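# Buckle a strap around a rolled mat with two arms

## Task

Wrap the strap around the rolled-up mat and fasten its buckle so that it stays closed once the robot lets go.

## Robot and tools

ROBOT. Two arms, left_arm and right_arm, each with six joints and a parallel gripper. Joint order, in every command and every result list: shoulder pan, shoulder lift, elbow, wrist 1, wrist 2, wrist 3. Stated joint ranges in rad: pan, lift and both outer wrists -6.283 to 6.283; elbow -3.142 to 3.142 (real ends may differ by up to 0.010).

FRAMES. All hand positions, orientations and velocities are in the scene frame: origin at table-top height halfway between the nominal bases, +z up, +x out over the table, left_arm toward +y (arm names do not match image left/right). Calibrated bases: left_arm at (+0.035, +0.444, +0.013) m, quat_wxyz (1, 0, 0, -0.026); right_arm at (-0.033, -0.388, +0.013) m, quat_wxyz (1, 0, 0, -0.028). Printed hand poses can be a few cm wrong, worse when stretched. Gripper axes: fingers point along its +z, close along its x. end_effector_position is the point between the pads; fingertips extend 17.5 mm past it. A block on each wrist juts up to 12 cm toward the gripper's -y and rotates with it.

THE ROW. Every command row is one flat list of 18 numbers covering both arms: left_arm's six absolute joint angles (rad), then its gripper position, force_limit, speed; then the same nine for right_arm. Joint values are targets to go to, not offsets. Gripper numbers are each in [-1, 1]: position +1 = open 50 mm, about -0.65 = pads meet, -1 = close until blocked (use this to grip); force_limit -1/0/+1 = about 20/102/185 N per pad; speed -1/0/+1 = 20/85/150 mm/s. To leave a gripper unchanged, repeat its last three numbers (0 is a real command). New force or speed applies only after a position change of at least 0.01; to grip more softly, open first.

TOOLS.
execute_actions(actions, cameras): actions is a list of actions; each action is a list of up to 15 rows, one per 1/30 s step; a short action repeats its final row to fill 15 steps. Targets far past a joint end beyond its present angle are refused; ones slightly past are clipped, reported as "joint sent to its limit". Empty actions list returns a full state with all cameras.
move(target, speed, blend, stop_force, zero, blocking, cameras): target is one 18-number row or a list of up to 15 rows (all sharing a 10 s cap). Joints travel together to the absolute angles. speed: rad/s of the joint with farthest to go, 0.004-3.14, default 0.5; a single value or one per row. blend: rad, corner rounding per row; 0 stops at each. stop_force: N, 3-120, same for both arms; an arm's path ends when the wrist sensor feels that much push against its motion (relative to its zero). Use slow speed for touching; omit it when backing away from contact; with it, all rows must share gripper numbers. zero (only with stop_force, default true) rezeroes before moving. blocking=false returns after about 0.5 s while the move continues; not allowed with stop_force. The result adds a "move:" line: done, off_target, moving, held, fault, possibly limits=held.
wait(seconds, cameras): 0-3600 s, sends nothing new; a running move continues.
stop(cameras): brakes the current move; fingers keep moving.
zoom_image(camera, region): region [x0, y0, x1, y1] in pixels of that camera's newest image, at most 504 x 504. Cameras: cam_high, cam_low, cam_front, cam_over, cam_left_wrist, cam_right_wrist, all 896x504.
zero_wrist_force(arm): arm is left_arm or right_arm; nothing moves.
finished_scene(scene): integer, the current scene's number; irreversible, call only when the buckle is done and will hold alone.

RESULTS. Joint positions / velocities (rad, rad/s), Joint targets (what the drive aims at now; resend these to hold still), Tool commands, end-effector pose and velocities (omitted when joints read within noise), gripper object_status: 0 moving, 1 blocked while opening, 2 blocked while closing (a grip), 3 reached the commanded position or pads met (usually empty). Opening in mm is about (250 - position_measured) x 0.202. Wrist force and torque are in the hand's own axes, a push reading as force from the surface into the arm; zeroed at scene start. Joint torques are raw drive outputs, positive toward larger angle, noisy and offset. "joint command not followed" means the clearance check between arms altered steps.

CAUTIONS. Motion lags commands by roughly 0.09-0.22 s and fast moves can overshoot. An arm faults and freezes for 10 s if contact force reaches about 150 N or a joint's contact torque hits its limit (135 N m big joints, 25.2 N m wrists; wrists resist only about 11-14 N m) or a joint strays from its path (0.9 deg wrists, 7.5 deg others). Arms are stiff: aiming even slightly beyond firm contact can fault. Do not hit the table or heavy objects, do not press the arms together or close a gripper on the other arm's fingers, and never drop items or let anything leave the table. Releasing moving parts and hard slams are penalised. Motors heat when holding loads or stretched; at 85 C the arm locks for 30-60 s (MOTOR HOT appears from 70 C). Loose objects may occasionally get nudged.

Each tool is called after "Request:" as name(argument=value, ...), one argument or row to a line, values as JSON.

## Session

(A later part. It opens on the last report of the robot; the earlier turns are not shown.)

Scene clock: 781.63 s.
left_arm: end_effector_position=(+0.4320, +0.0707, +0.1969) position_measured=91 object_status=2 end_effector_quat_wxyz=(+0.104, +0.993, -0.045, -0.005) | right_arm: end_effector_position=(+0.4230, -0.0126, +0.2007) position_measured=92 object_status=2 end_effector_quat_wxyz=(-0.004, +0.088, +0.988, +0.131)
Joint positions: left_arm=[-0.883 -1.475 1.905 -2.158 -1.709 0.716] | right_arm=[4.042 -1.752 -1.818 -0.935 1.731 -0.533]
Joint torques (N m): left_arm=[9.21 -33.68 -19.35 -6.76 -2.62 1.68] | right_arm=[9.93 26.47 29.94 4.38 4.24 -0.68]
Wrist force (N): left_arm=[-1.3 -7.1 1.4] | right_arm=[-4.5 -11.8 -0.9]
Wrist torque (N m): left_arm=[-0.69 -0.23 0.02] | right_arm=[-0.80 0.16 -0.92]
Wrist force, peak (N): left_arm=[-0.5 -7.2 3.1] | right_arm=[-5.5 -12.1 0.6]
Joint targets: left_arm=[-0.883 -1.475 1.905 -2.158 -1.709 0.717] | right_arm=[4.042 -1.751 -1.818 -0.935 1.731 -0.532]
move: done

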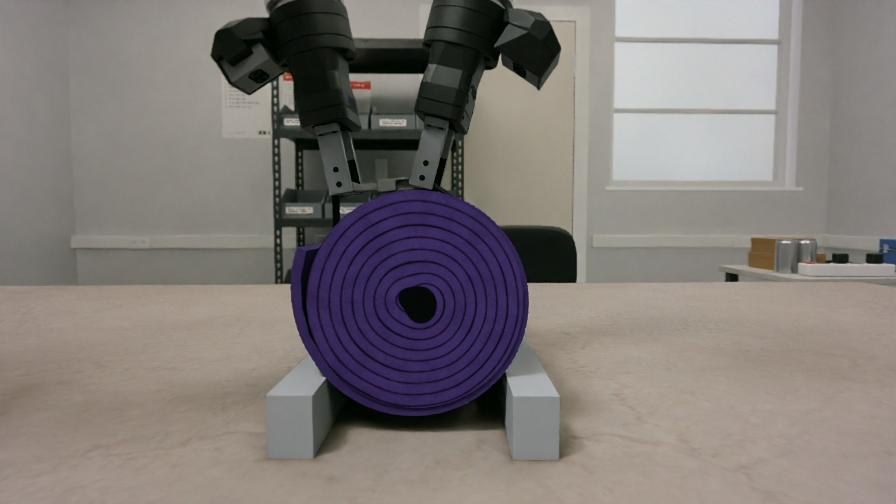

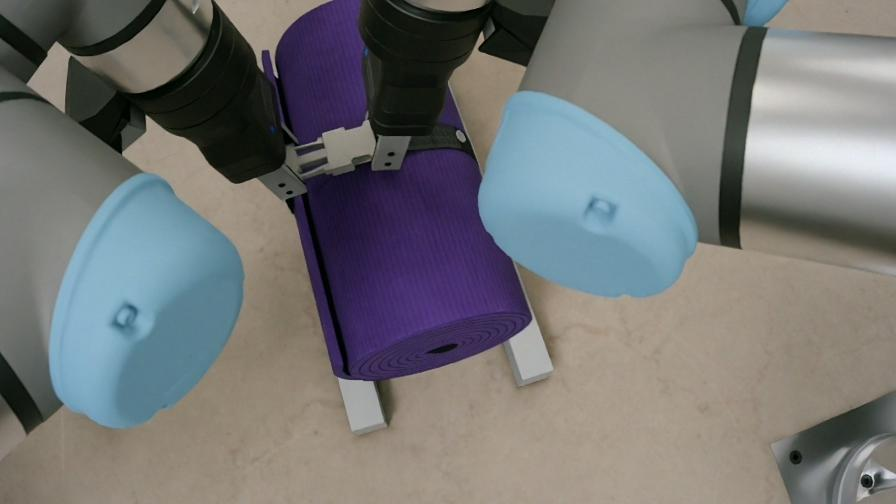

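Request:
move(
  target=[-0.8825,-1.4753,1.9055,-2.1584,-1.7094,0.7165,-1,1,-1,4.0472,-1.7575,-1.8121,-0.9342,1.7303,-0.5278,-1,1,-1],
  speed=0.02,
  stop_force=35,
  cameras=["cam_front","cam_over"],
)

Request:
zoom_image(
  camera="cam_front",
  region=[300, 130, 460, 230],
)

Request:
zoom_image(
  camera="cam_over",
  region=[240, 90, 440, 230],
)

Scene clock: 786.70 s.
left_arm: end_effector_position=(+0.4320, +0.0708, +0.1969) position_measured=91 object_status=2 end_effector_quat_wxyz=(+0.104, +0.993, -0.045, -0.005) | right_arm: end_effector_position=(+0.4232, -0.0085, +0.2004) position_measured=92 object_status=2 end_effector_quat_wxyz=(-0.004, +0.088, +0.988, +0.130)
Joint positions: left_arm=[-0.882 -1.475 1.906 -2.158 -1.709 0.716] | right_arm=[4.047 -1.758 -1.812 -0.934 1.73 -0.528]
Joint torques (N m): left_arm=[-3.67 -34.69 -31.76 -6.39 -0.82 2.31] | right_arm=[-0.01 41 20.3 6.96 1.16 -0.77]
Wrist force (N): left_arm=[-2.7 -11.6 1.1] | right_arm=[-6.2 -16.6 -2.6]
Wrist torque (N m): left_arm=[-0.67 -0.23 0.05] | right_arm=[-0.89 0.10 -0.85]
Wrist force, peak (N): left_arm=[-2.2 -16.4 1.2] | right_arm=[-6.5 -20.8 -3.6]
Joint targets: left_arm=[-0.883 -1.475 1.905 -2.158 -1.709 0.717] | right_arm=[4.047 -1.758 -1.812 -0.934 1.730 -0.528]
move: done

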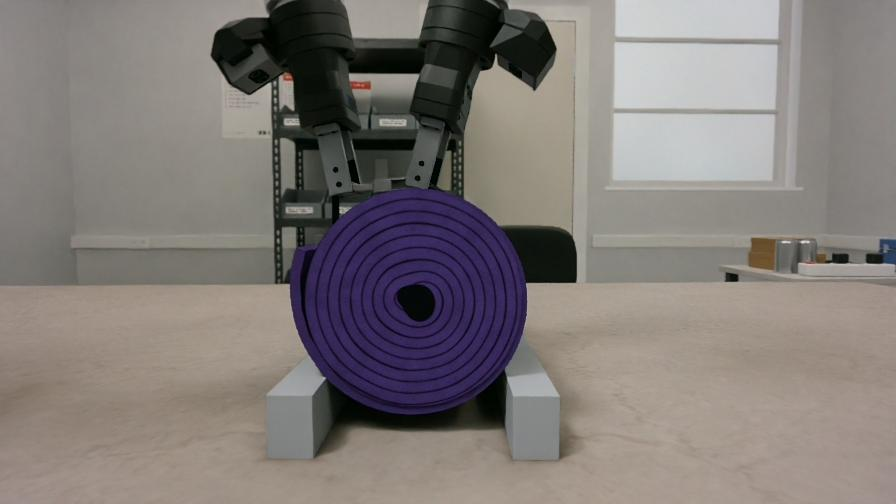

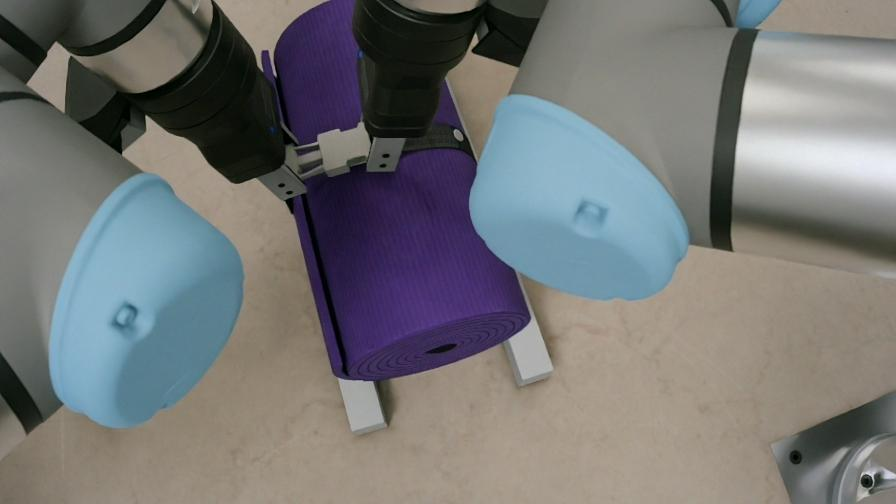

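Scaled by 3.150.

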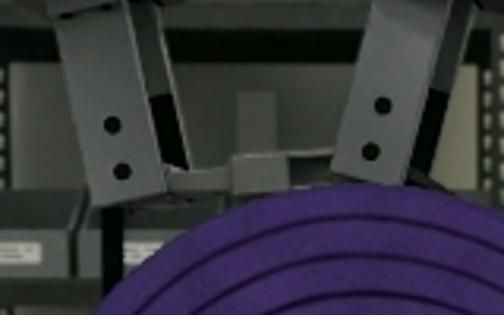

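Scaled by 2.520.

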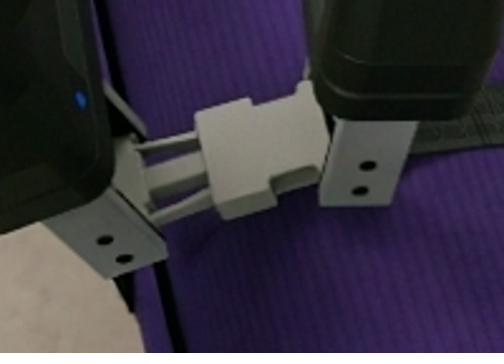

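Request:
move(
  target=[-0.8825,-1.4753,1.9055,-2.1584,-1.7094,0.7165,-1,1,-1,4.0566,-1.7695,-1.7997,-0.9334,1.7284,-0.5184,-1,1,-1],
  speed=0.025,
  stop_force=35,
  cameras=["cam_front","cam_over"],
)

Request:
zoom_image(
  camera="cam_front",
  region=[300, 130, 460, 230],
)

Request:
zoom_image(
  camera="cam_over",
  region=[240, 90, 440, 230],
)

Scene clock: 792.00 s.
left_arm: end_effector_position=(+0.4320, +0.0707, +0.1969) position_measured=91 object_status=2 end_effector_quat_wxyz=(+0.104, +0.993, -0.045, -0.005) | right_arm: end_effector_position=(+0.4235, -0.0006, +0.1997) position_measured=92 object_status=2 end_effector_quat_wxyz=(-0.004, +0.088, +0.988, +0.130)
Joint positions: left_arm=[-0.883 -1.475 1.905 -2.158 -1.709 0.717] | right_arm=[4.057 -1.77 -1.8 -0.933 1.728 -0.518]
Joint torques (N m): left_arm=[1.44 -34.77 -33.15 -5.34 -0.56 1.48] | right_arm=[4.7 39.68 14.41 3.33 7.88 -0.82]
Wrist force (N): left_arm=[-10.5 -11.8 1.5] | right_arm=[-14.6 -17.4 -9.8]
Wrist torque (N m): left_arm=[-0.70 -0.29 0.33] | right_arm=[-0.79 -0.18 -0.63]
Wrist force, peak (N): left_arm=[-8.3 -18.2 0.7] | right_arm=[-15.6 -20.5 -10.6]
Joint targets: left_arm=[-0.883 -1.475 1.905 -2.158 -1.709 0.717] | right_arm=[4.057 -1.770 -1.800 -0.933 1.728 -0.518]
move: done

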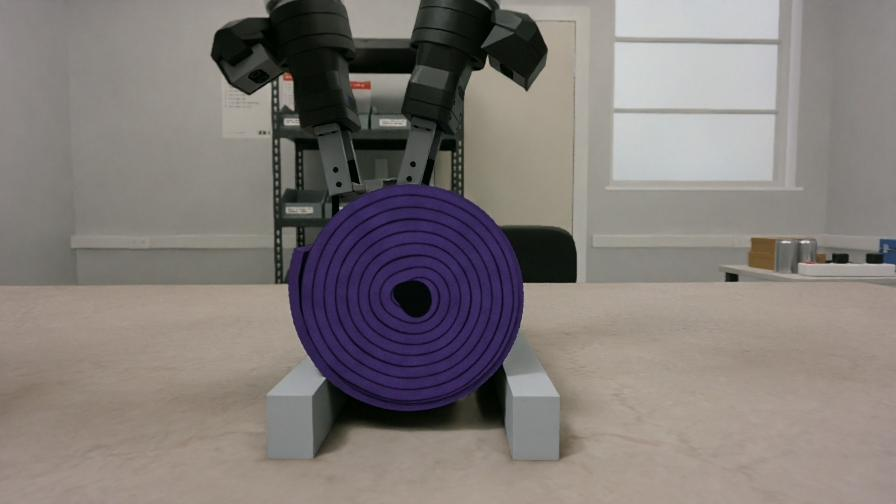

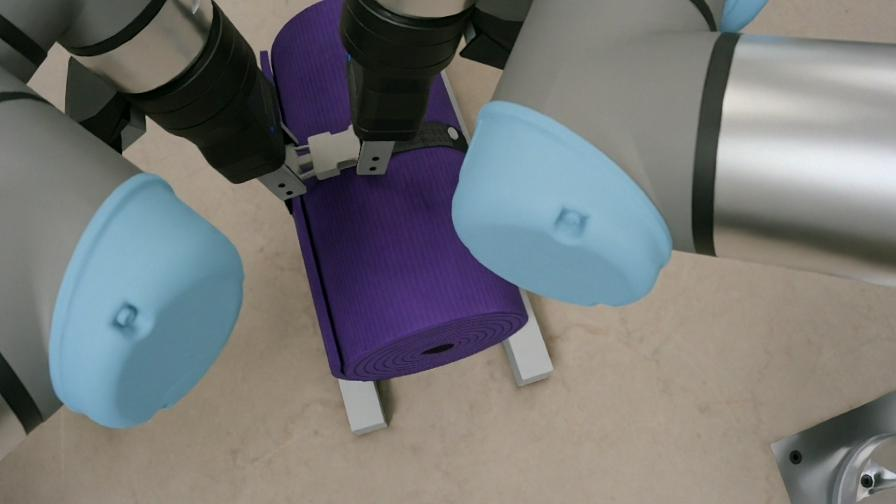

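Scaled by 3.150.

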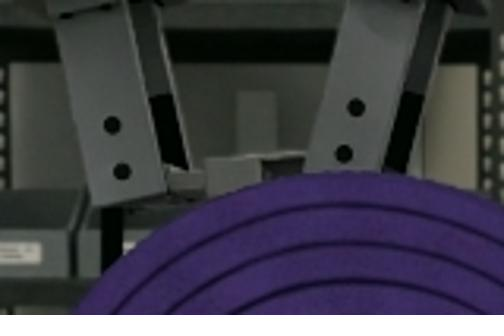

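Scaled by 2.520.

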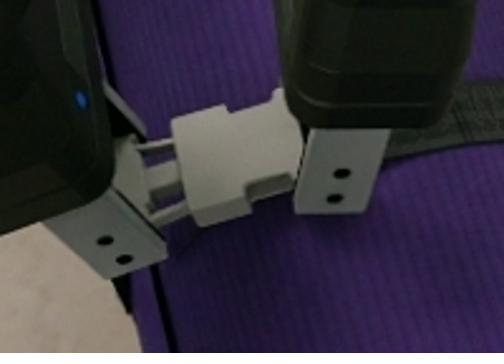

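Request:
move(
  target=[-0.8825,-1.4753,1.9055,-2.1584,-1.7094,0.7165,-1,1,-1,4.0627,-1.7798,-1.7889,-0.9331,1.7270,-0.5124,-1,1,-1],
  speed=0.025,
  stop_force=35,
  cameras=["cam_front","cam_over"],
)

Request:
zoom_image(
  camera="cam_over",
  region=[240, 90, 440, 230],
)

Scene clock: 797.80 s.
left_arm: end_effector_position=(+0.4320, +0.0707, +0.1969) position_measured=91 object_status=2 end_effector_quat_wxyz=(+0.104, +0.993, -0.045, -0.005) | right_arm: end_effector_position=(+0.4241, +0.0036, +0.1994) position_measured=92 object_status=2 end_effector_quat_wxyz=(-0.004, +0.088, +0.988, +0.130)
Joint positions: left_arm=[-0.882 -1.475 1.905 -2.158 -1.709 0.717] | right_arm=[4.061 -1.776 -1.792 -0.933 1.728 -0.514]
Joint torques (N m): left_arm=[2.58 -34.44 -20.79 -4.86 -0.24 -1.75] | right_arm=[2.18 17.58 1.86 1.83 5.17 -1.29]
Wrist force (N): left_arm=[-4.3 -1.0 -4.0] | right_arm=[1.6 -19.3 -51.7]
Wrist torque (N m): left_arm=[-0.80 -0.21 0.15] | right_arm=[-0.19 -0.55 -0.66]
Wrist force, peak (N): left_arm=[-10.8 -14.4 0.4] | right_arm=[3.4 -30.6 -63.1]
Joint targets: left_arm=[-0.883 -1.475 1.905 -2.158 -1.709 0.717] | right_arm=[4.061 -1.776 -1.792 -0.933 1.728 -0.514]
move: contact (right_arm)

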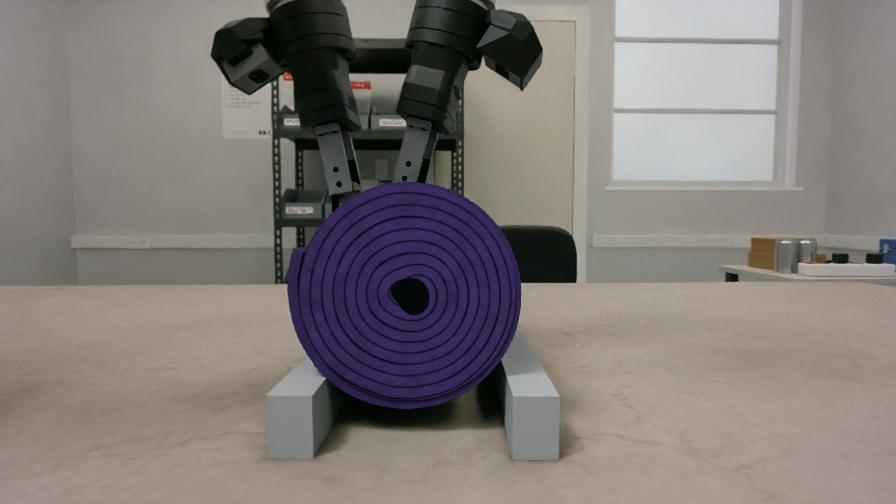

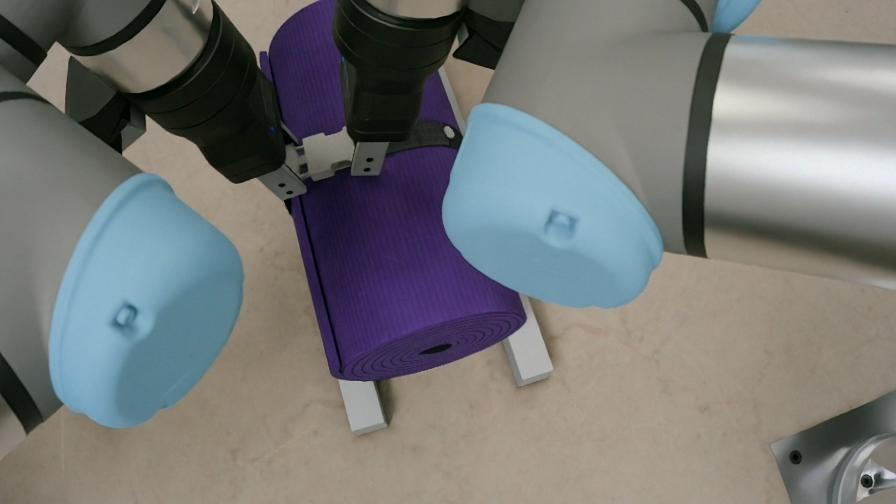

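Scaled by 2.520.

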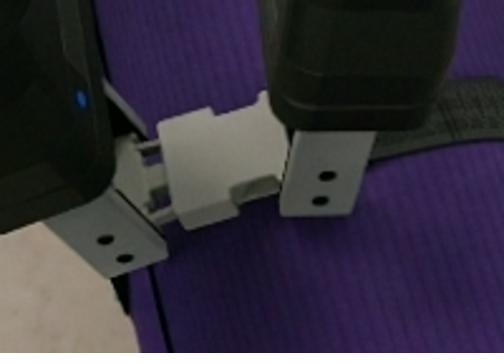

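Request:
move(
  target=[-0.8955,-1.4636,1.8876,-2.1541,-1.7054,0.7035,-1,1,-1,4.0501,-1.7584,-1.8062,-0.9378,1.7303,-0.5249,-1,1,-1],
  speed=0.03,
  stop_force=40,
  cameras=["cam_front","cam_over"],
)

Request:
zoom_image(
  camera="cam_front",
  region=[300, 130, 460, 230],
)

Request:
zoom_image(
  camera="cam_over",
  region=[240, 90, 440, 230],
)

Scene clock: 811.60 s.
left_arm: end_effector_position=(+0.4317, +0.0610, +0.1987) position_measured=91 object_status=2 end_effector_quat_wxyz=(+0.104, +0.994, -0.045, -0.004) | right_arm: end_effector_position=(+0.4237, +0.0004, +0.2001) position_measured=92 object_status=2 end_effector_quat_wxyz=(-0.004, +0.088, +0.988, +0.130)
Joint positions: left_arm=[-0.896 -1.464 1.888 -2.154 -1.705 0.704] | right_arm=[4.057 -1.771 -1.797 -0.935 1.728 -0.518]
Joint torques (N m): left_arm=[10.46 -42.44 -27.78 -12.36 -1.81 1.85] | right_arm=[23.75 18.92 33.45 5.83 8.42 1.14]
Wrist force (N): left_arm=[-16.9 -20.6 2.3] | right_arm=[-20.0 -22.9 -10.4]
Wrist torque (N m): left_arm=[-0.67 -0.28 0.50] | right_arm=[-0.86 -0.18 -0.54]
Wrist force, peak (N): left_arm=[-17.5 -21.8 2.4] | right_arm=[1.3 -19.3 -52.1]
Joint targets: left_arm=[-0.895 -1.464 1.888 -2.154 -1.705 0.704] | right_arm=[4.057 -1.771 -1.797 -0.935 1.728 -0.518]
move: contact (right_arm); right_arm: the shoulder lift is farthest, 0.012 rad from its target

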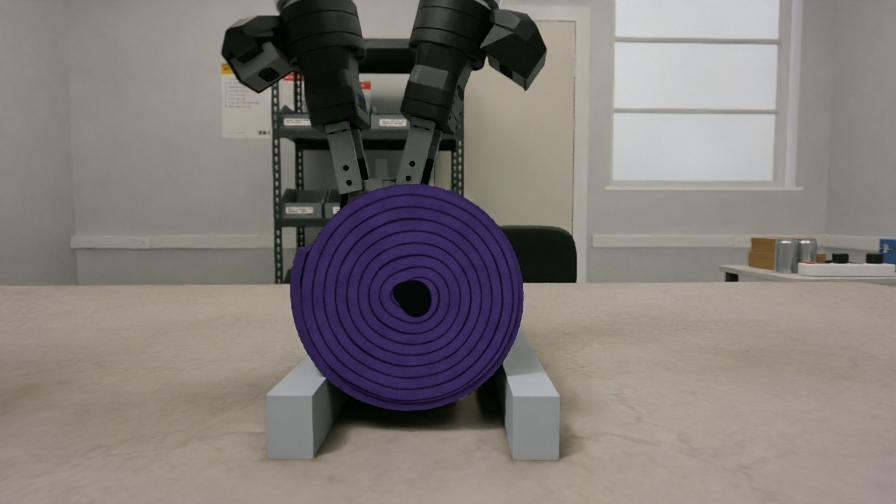

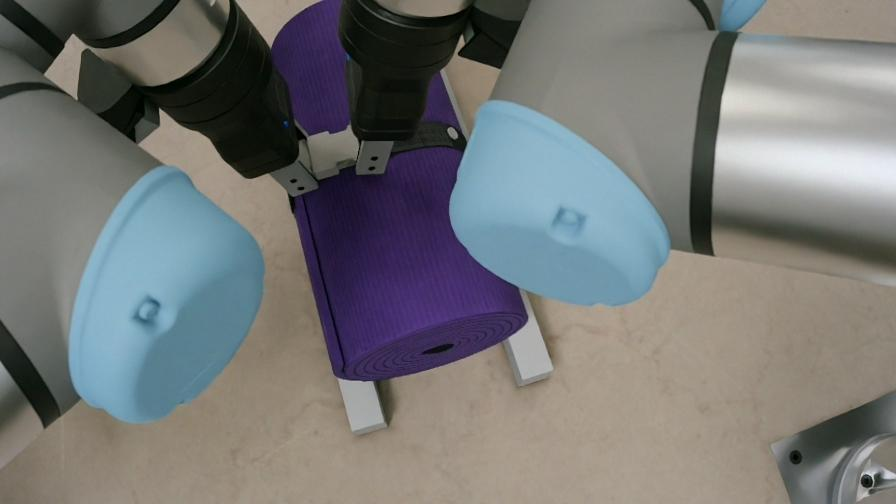

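Scaled by 3.150.

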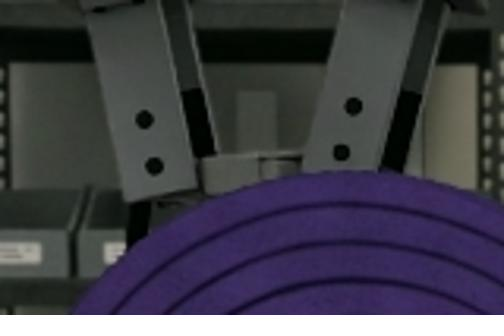

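Scaled by 2.520.

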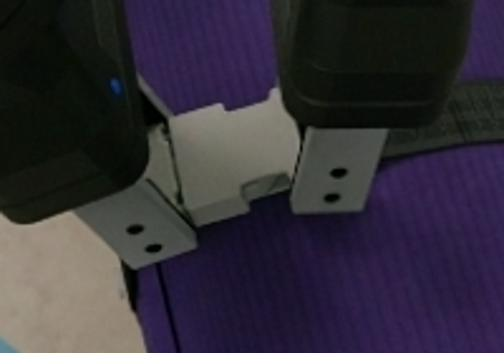

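Request:
move(
  target=[-0.9007,-1.4584,1.8817,-2.1545,-1.7038,0.6983,-1,1,-1,4.0559,-1.7723,-1.7955,-0.9353,1.7281,-0.519,-1,1,-1],
  speed=0.01,
  stop_force=40,
  cameras=["cam_front","cam_over"],
)

Request:
zoom_image(
  camera="cam_front",
  region=[300, 130, 460, 230],
)

Request:
zoom_image(
  camera="cam_over",
  region=[240, 90, 440, 230],
)

Scene clock: 819.40 s.
left_arm: end_effector_position=(+0.4317, +0.0578, +0.1987) position_measured=91 object_status=2 end_effector_quat_wxyz=(+0.104, +0.994, -0.045, -0.003) | right_arm: end_effector_position=(+0.4246, +0.0000, +0.1999) position_measured=92 object_status=2 end_effector_quat_wxyz=(-0.004, +0.088, +0.988, +0.130)
Joint positions: left_arm=[-0.9 -1.459 1.883 -2.154 -1.704 0.699] | right_arm=[4.056 -1.772 -1.795 -0.935 1.728 -0.519]
Joint torques (N m): left_arm=[-12.38 -45.52 -38.59 -15.04 -11.73 1.93] | right_arm=[34.42 17.73 48.18 15.81 11.19 0.84]
Wrist force (N): left_arm=[-1.6 -63.0 0.4] | right_arm=[-9.3 -59.8 -23.8]
Wrist torque (N m): left_arm=[-0.47 -0.23 0.46] | right_arm=[-0.17 0.28 -1.23]
Wrist force, peak (N): left_arm=[-1.7 -65.9 -0.2] | right_arm=[-8.5 -62.0 -27.0]
Joint targets: left_arm=[-0.900 -1.459 1.883 -2.154 -1.704 0.699] | right_arm=[4.056 -1.772 -1.796 -0.935 1.728 -0.519]
move: contact (left_arm)

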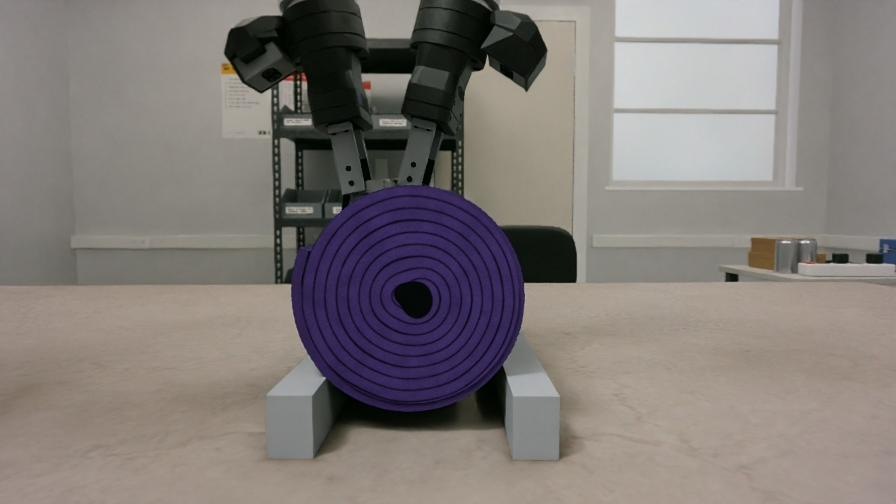

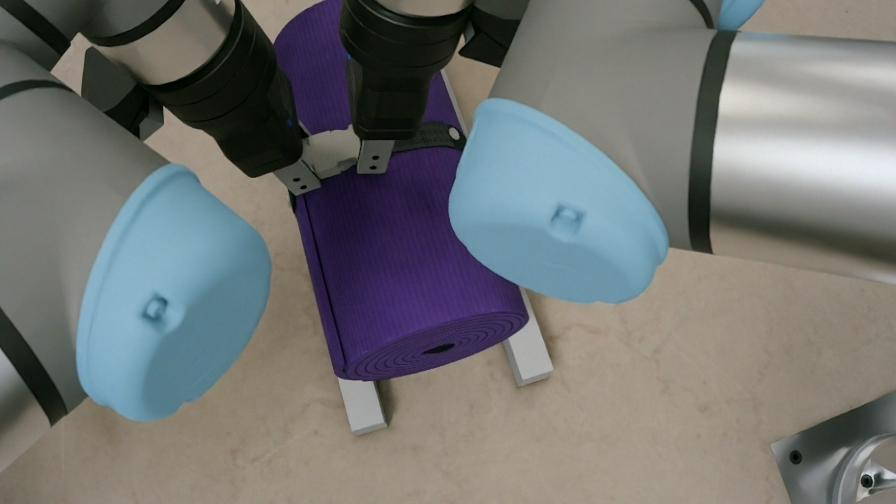

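Scaled by 3.150.

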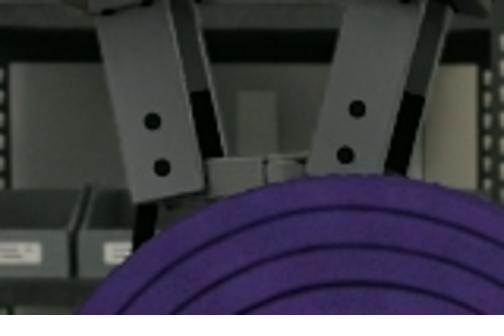

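Scaled by 2.520.

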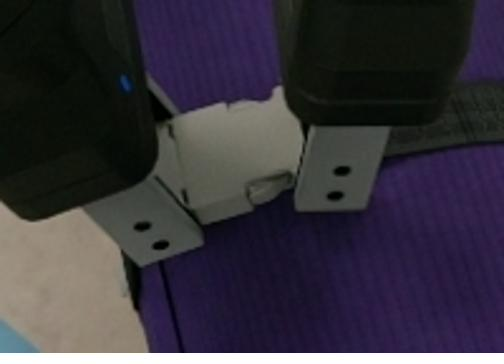

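Request:
move(
  target=[-0.896,-1.4635,1.8882,-2.1537,-1.7055,0.7036,-1,1,-1,4.0559,-1.7723,-1.7955,-0.9353,1.7281,-0.519,-1,1,-1],
  speed=0.01,
  stop_force=90,
  cameras=["cam_front","cam_over"],
)

Request:
zoom_image(
  camera="cam_over",
  region=[280, 90, 400, 210],
)

Scene clock: 823.80 s.
left_arm: end_effector_position=(+0.4313, +0.0610, +0.1983) position_measured=91 object_status=2 end_effector_quat_wxyz=(+0.103, +0.994, -0.045, -0.004) | right_arm: end_effector_position=(+0.4246, +0.0000, +0.1999) position_measured=92 object_status=2 end_effector_quat_wxyz=(-0.004, +0.088, +0.988, +0.130)
Joint positions: left_arm=[-0.896 -1.464 1.888 -2.154 -1.706 0.704] | right_arm=[4.056 -1.772 -1.795 -0.935 1.728 -0.519]
Joint torques (N m): left_arm=[10.64 -30.54 -16.07 0.88 0.71 -2.52] | right_arm=[-11.6 25.95 15.45 3.11 -3.99 1.02]
Wrist force (N): left_arm=[9.5 3.5 6.0] | right_arm=[5.4 -0.9 -4.2]
Wrist torque (N m): left_arm=[-0.52 -0.17 0.03] | right_arm=[-0.60 0.46 -1.54]
Wrist force, peak (N): left_arm=[-1.6 -63.4 0.3] | right_arm=[-8.8 -60.0 -25.2]
Joint targets: left_arm=[-0.896 -1.464 1.888 -2.154 -1.706 0.704] | right_arm=[4.056 -1.772 -1.796 -0.935 1.728 -0.519]
move: done

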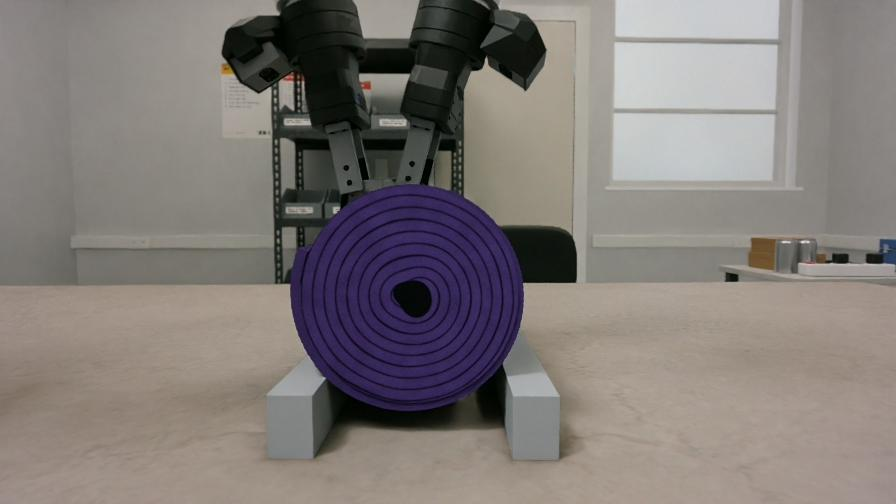

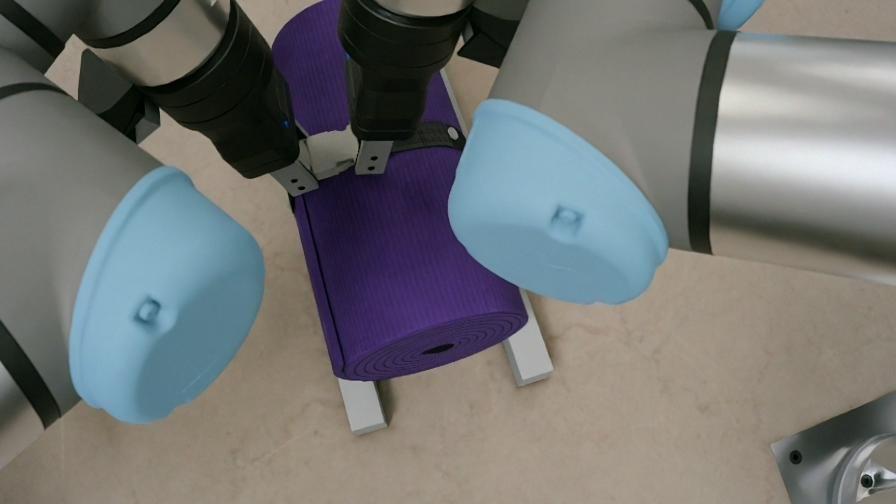

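Scaled by 4.200.

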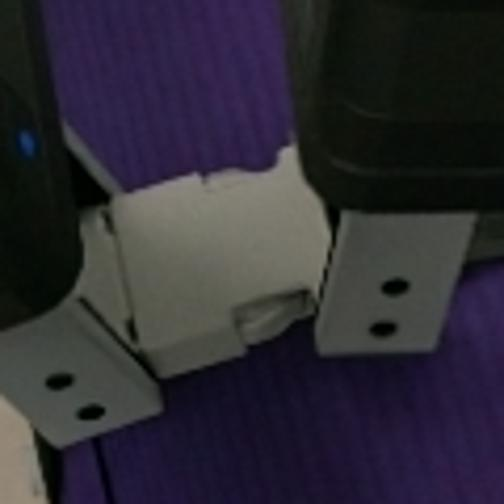

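Request:
move(
  target=[-0.8934,-1.4663,1.8911,-2.1535,-1.7063,0.7062,-1,1,-1,4.0559,-1.7723,-1.7955,-0.9353,1.7281,-0.519,-1,1,-1],
  speed=0.01,
  stop_force=40,
)

Scene clock: 826.80 s.
left_arm: end_effector_position=(+0.4314, +0.0630, +0.1984) position_measured=91 object_status=2 end_effector_quat_wxyz=(+0.104, +0.994, -0.045, -0.004) | right_arm: end_effector_position=(+0.4246, +0.0000, +0.1999) position_measured=92 object_status=2 end_effector_quat_wxyz=(-0.004, +0.088, +0.988, +0.130)
Joint positions: left_arm=[-0.893 -1.466 1.891 -2.154 -1.706 0.706] | right_arm=[4.056 -1.772 -1.796 -0.935 1.728 -0.519]
Joint torques (N m): left_arm=[27.22 -33.31 -3.69 8.21 7.11 -0.84] | right_arm=[-20.43 30.88 14.82 -4.21 -6.27 0.99]
Wrist force (N): left_arm=[11.1 42.4 13.4] | right_arm=[9.1 36.2 6.0]
Wrist torque (N m): left_arm=[-0.32 -0.17 0.08] | right_arm=[-0.65 0.56 -1.65]
Wrist force, peak (N): left_arm=[12.0 42.0 14.7] | right_arm=[9.1 36.2 6.0]
Joint targets: left_arm=[-0.893 -1.466 1.891 -2.154 -1.706 0.706] | right_arm=[4.056 -1.772 -1.796 -0.935 1.728 -0.519]
move: done

Request:
move(
  target=[
    [-0.896,-1.4635,1.8882,-2.1537,-1.7055,0.7036,-1,1,-1,4.0559,-1.7723,-1.7955,-0.9353,1.7281,-0.519,-1,1,-1],
    [-0.896,-1.4635,1.8882,-2.1537,-1.7055,0.7036,0.75,1,-1,4.0559,-1.7723,-1.7955,-0.9353,1.7281,-0.519,-1,1,-1],
    [-0.8915,-1.4915,1.8612,-2.0997,-1.707,0.7081,0.75,1,-1,4.0559,-1.7723,-1.7955,-0.9353,1.7281,-0.519,-1,1,-1],
  ],
  speed=[0.02,0.02,0.06],
  cameras=["cam_front","cam_over"],
)

Scene clock: 833.17 s.
left_arm: end_effector_position=(+0.4308, +0.0653, +0.2196) position_measured=41 object_status=3 end_effector_quat_wxyz=(+0.104, +0.993, -0.046, -0.004) | right_arm: end_effector_position=(+0.4246, +0.0000, +0.1998) position_measured=92 object_status=2 end_effector_quat_wxyz=(-0.004, +0.088, +0.988, +0.130)
Joint positions: left_arm=[-0.891 -1.492 1.861 -2.099 -1.707 0.708] | right_arm=[4.056 -1.772 -1.796 -0.935 1.728 -0.519]
Joint torques (N m): left_arm=[7.24 -24.91 -18.78 -5.63 -1.97 2.05] | right_arm=[9.86 40.8 34.39 4.29 4.57 0.98]
Wrist force (N): left_arm=[-0.6 -3.2 -0.4] | right_arm=[-4.1 -9.6 0.4]
Wrist torque (N m): left_arm=[-0.58 -0.15 -0.14] | right_arm=[-0.51 0.13 -0.88]
Wrist force, peak (N): left_arm=[12.0 42.1 14.9] | right_arm=[9.3 36.3 6.0]
Joint targets: left_arm=[-0.891 -1.492 1.861 -2.100 -1.707 0.708] | right_arm=[4.056 -1.772 -1.796 -0.935 1.728 -0.519]
move: done

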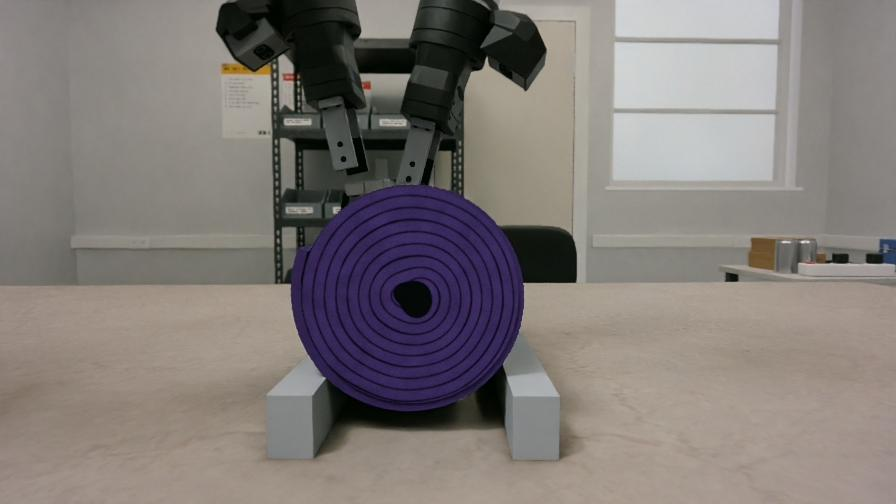

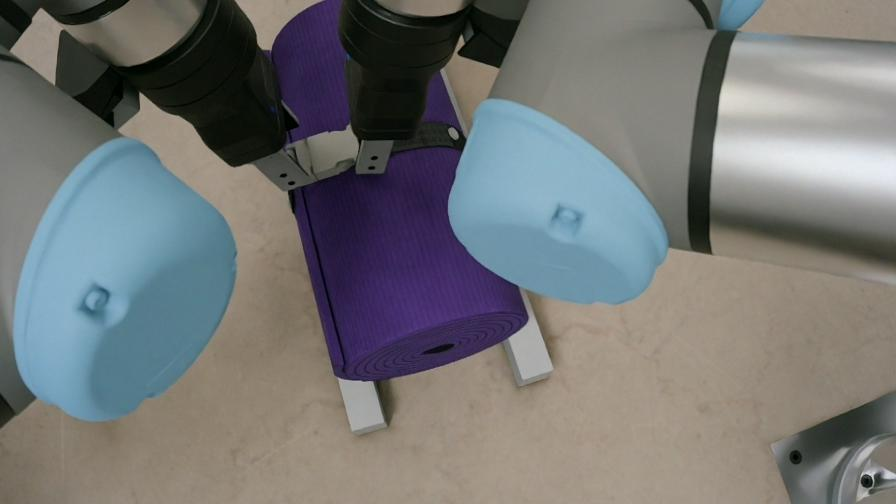

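Request:
move(
  target=[
    [-0.8665,-1.6115,1.7512,-1.8737,-1.715,0.7321,0.75,1,-1,4.0559,-1.7723,-1.7955,-0.9353,1.7281,-0.519,-1,1,-1],
    [-0.6465,-1.7115,1.7512,-1.7737,-1.715,0.7321,0.75,1,-1,4.0559,-1.7723,-1.7955,-0.9353,1.7281,-0.519,-1,1,-1],
    [-0.6465,-1.7115,1.7512,-1.7737,-1.715,0.7321,0.75,1,-1,4.0559,-1.7723,-1.7955,-0.9353,1.7281,-0.519,0.6,1,-1],
    [-0.6465,-1.7115,1.7512,-1.7737,-1.715,0.7321,0.75,1,-1,4.0514,-1.7443,-1.7685,-0.9893,1.7296,-0.5235,0.6,1,-1],
  ],
  speed=[0.25,0.3,0.1,0.06],
  cameras=["cam_front","cam_over"],
)

Scene clock: 841.47 s.
left_arm: end_effector_position=(+0.4588, +0.2135, +0.3436) position_measured=41 object_status=3 end_effector_quat_wxyz=(+0.108, +0.992, +0.064, +0.009) | right_arm: end_effector_position=(+0.4241, -0.0041, +0.2224) position_measured=63 object_status=3 end_effector_quat_wxyz=(-0.003, +0.088, +0.987, +0.131) end_effector_velocity=(+0.001, +0.001, +0.000) end_effector_angular_velocity=(+0.002, -0.003, +0.000)
Joint positions: left_arm=[-0.647 -1.712 1.751 -1.774 -1.715 0.732] | right_arm=[4.051 -1.744 -1.768 -0.99 1.73 -0.524]
Joint velocities: left_arm=[within noise] | right_arm=[0 -0.001 -0.001 0.006 -0.001 0]
Joint torques (N m): left_arm=[9.44 -14.77 -22.71 -6.06 -2.13 -2.57] | right_arm=[-3.42 21.26 16.95 4.82 2.73 -0.8]
Wrist force (N): left_arm=[-0.8 -3.1 -0.3] | right_arm=[-1.9 -2.0 -1.7]
Wrist torque (N m): left_arm=[-0.56 -0.12 -0.13] | right_arm=[-0.72 0.19 -0.88]
Wrist force, peak (N): left_arm=[-0.2 -5.6 -1.6] | right_arm=[-4.5 -10.1 1.0]
Joint targets: left_arm=[-0.646 -1.712 1.751 -1.774 -1.715 0.732] | right_arm=[4.051 -1.744 -1.768 -0.989 1.730 -0.524]
move: done

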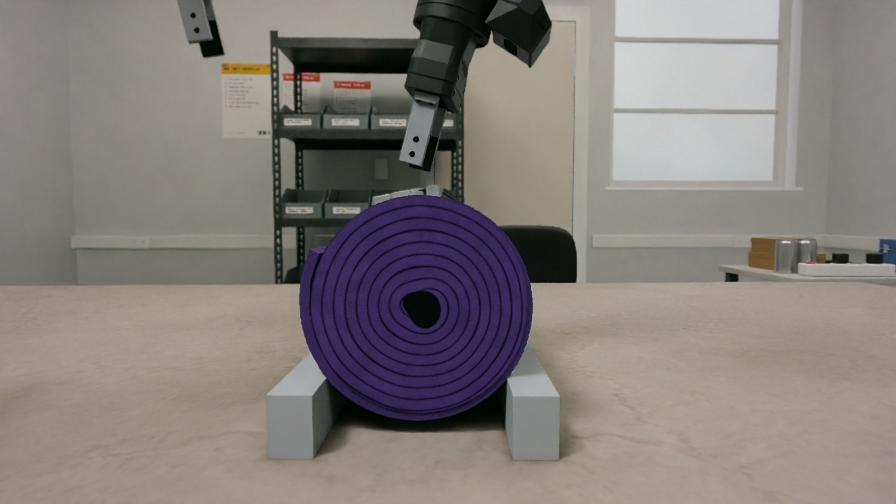

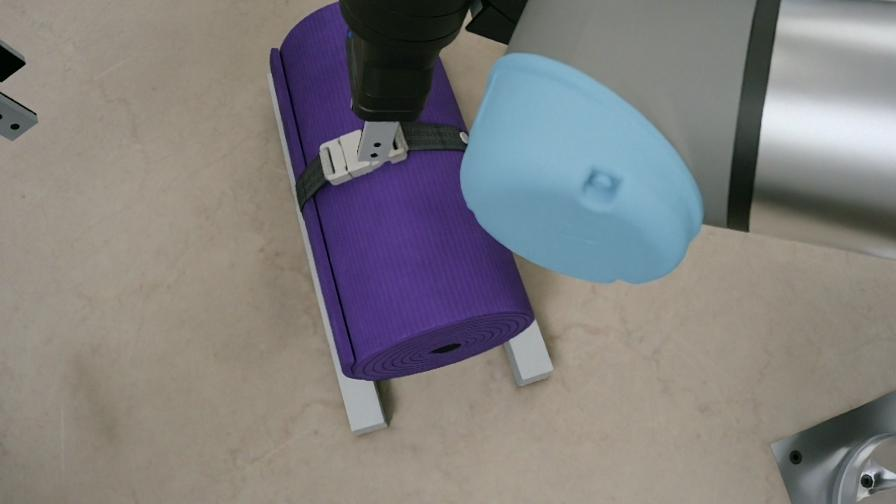

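Buckled. Retract right.

Request:
move(
  target=[
    [-0.6465,-1.7115,1.7512,-1.7737,-1.715,0.7321,0.75,1,-1,4.0264,-1.6243,-1.6585,-1.2153,1.7376,-0.5475,0.6,1,-1],
    [-0.6465,-1.7115,1.7512,-1.7737,-1.715,0.7321,0.75,1,-1,3.8064,-1.5243,-1.6585,-1.3153,1.7376,-0.5475,0.6,1,-1],
  ],
  speed=[0.2,0.3],
  cameras=["cam_over"],
)

Request:
zoom_image(
  camera="cam_over",
  region=[290, 90, 490, 230],
)

Scene clock: 849.37 s.
left_arm: end_effector_position=(+0.4588, +0.2135, +0.3436) position_measured=41 object_status=3 end_effector_quat_wxyz=(+0.108, +0.992, +0.064, +0.009) | right_arm: end_effector_position=(+0.4481, -0.1624, +0.3552) position_measured=63 object_status=3 end_effector_quat_wxyz=(+0.013, +0.195, +0.971, +0.134)
Joint positions: left_arm=[-0.646 -1.711 1.751 -1.774 -1.715 0.732] | right_arm=[3.807 -1.524 -1.658 -1.315 1.738 -0.548]
Joint torques (N m): left_arm=[9.61 -14.2 -29.2 -5.79 -2.1 -2.64] | right_arm=[-6.01 13.82 16.07 4.25 -2.08 1.13]
Wrist force (N): left_arm=[-0.6 -3.0 -0.4] | right_arm=[-1.7 -2.4 -1.7]
Wrist torque (N m): left_arm=[-0.54 -0.13 -0.14] | right_arm=[-0.78 0.11 -0.89]
Wrist force, peak (N): left_arm=[-0.9 -3.4 -0.4] | right_arm=[-2.8 -4.8 -3.2]
Joint targets: left_arm=[-0.646 -1.712 1.751 -1.774 -1.715 0.732] | right_arm=[3.806 -1.524 -1.659 -1.315 1.738 -0.548]
move: done

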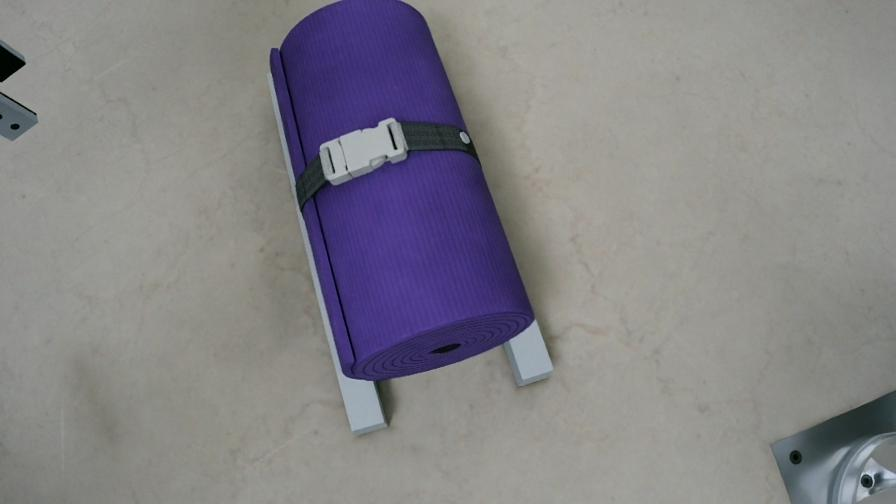

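Scaled by 2.520.

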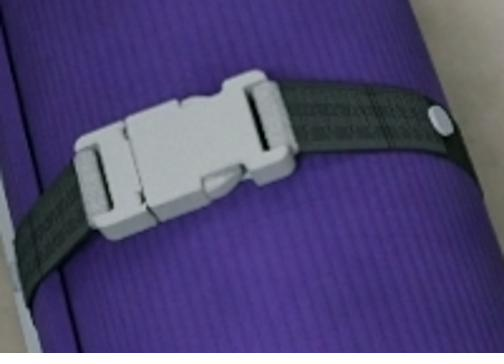

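Request:
finished_scene(
  scene=2,
)

The scene is finished: the task was done.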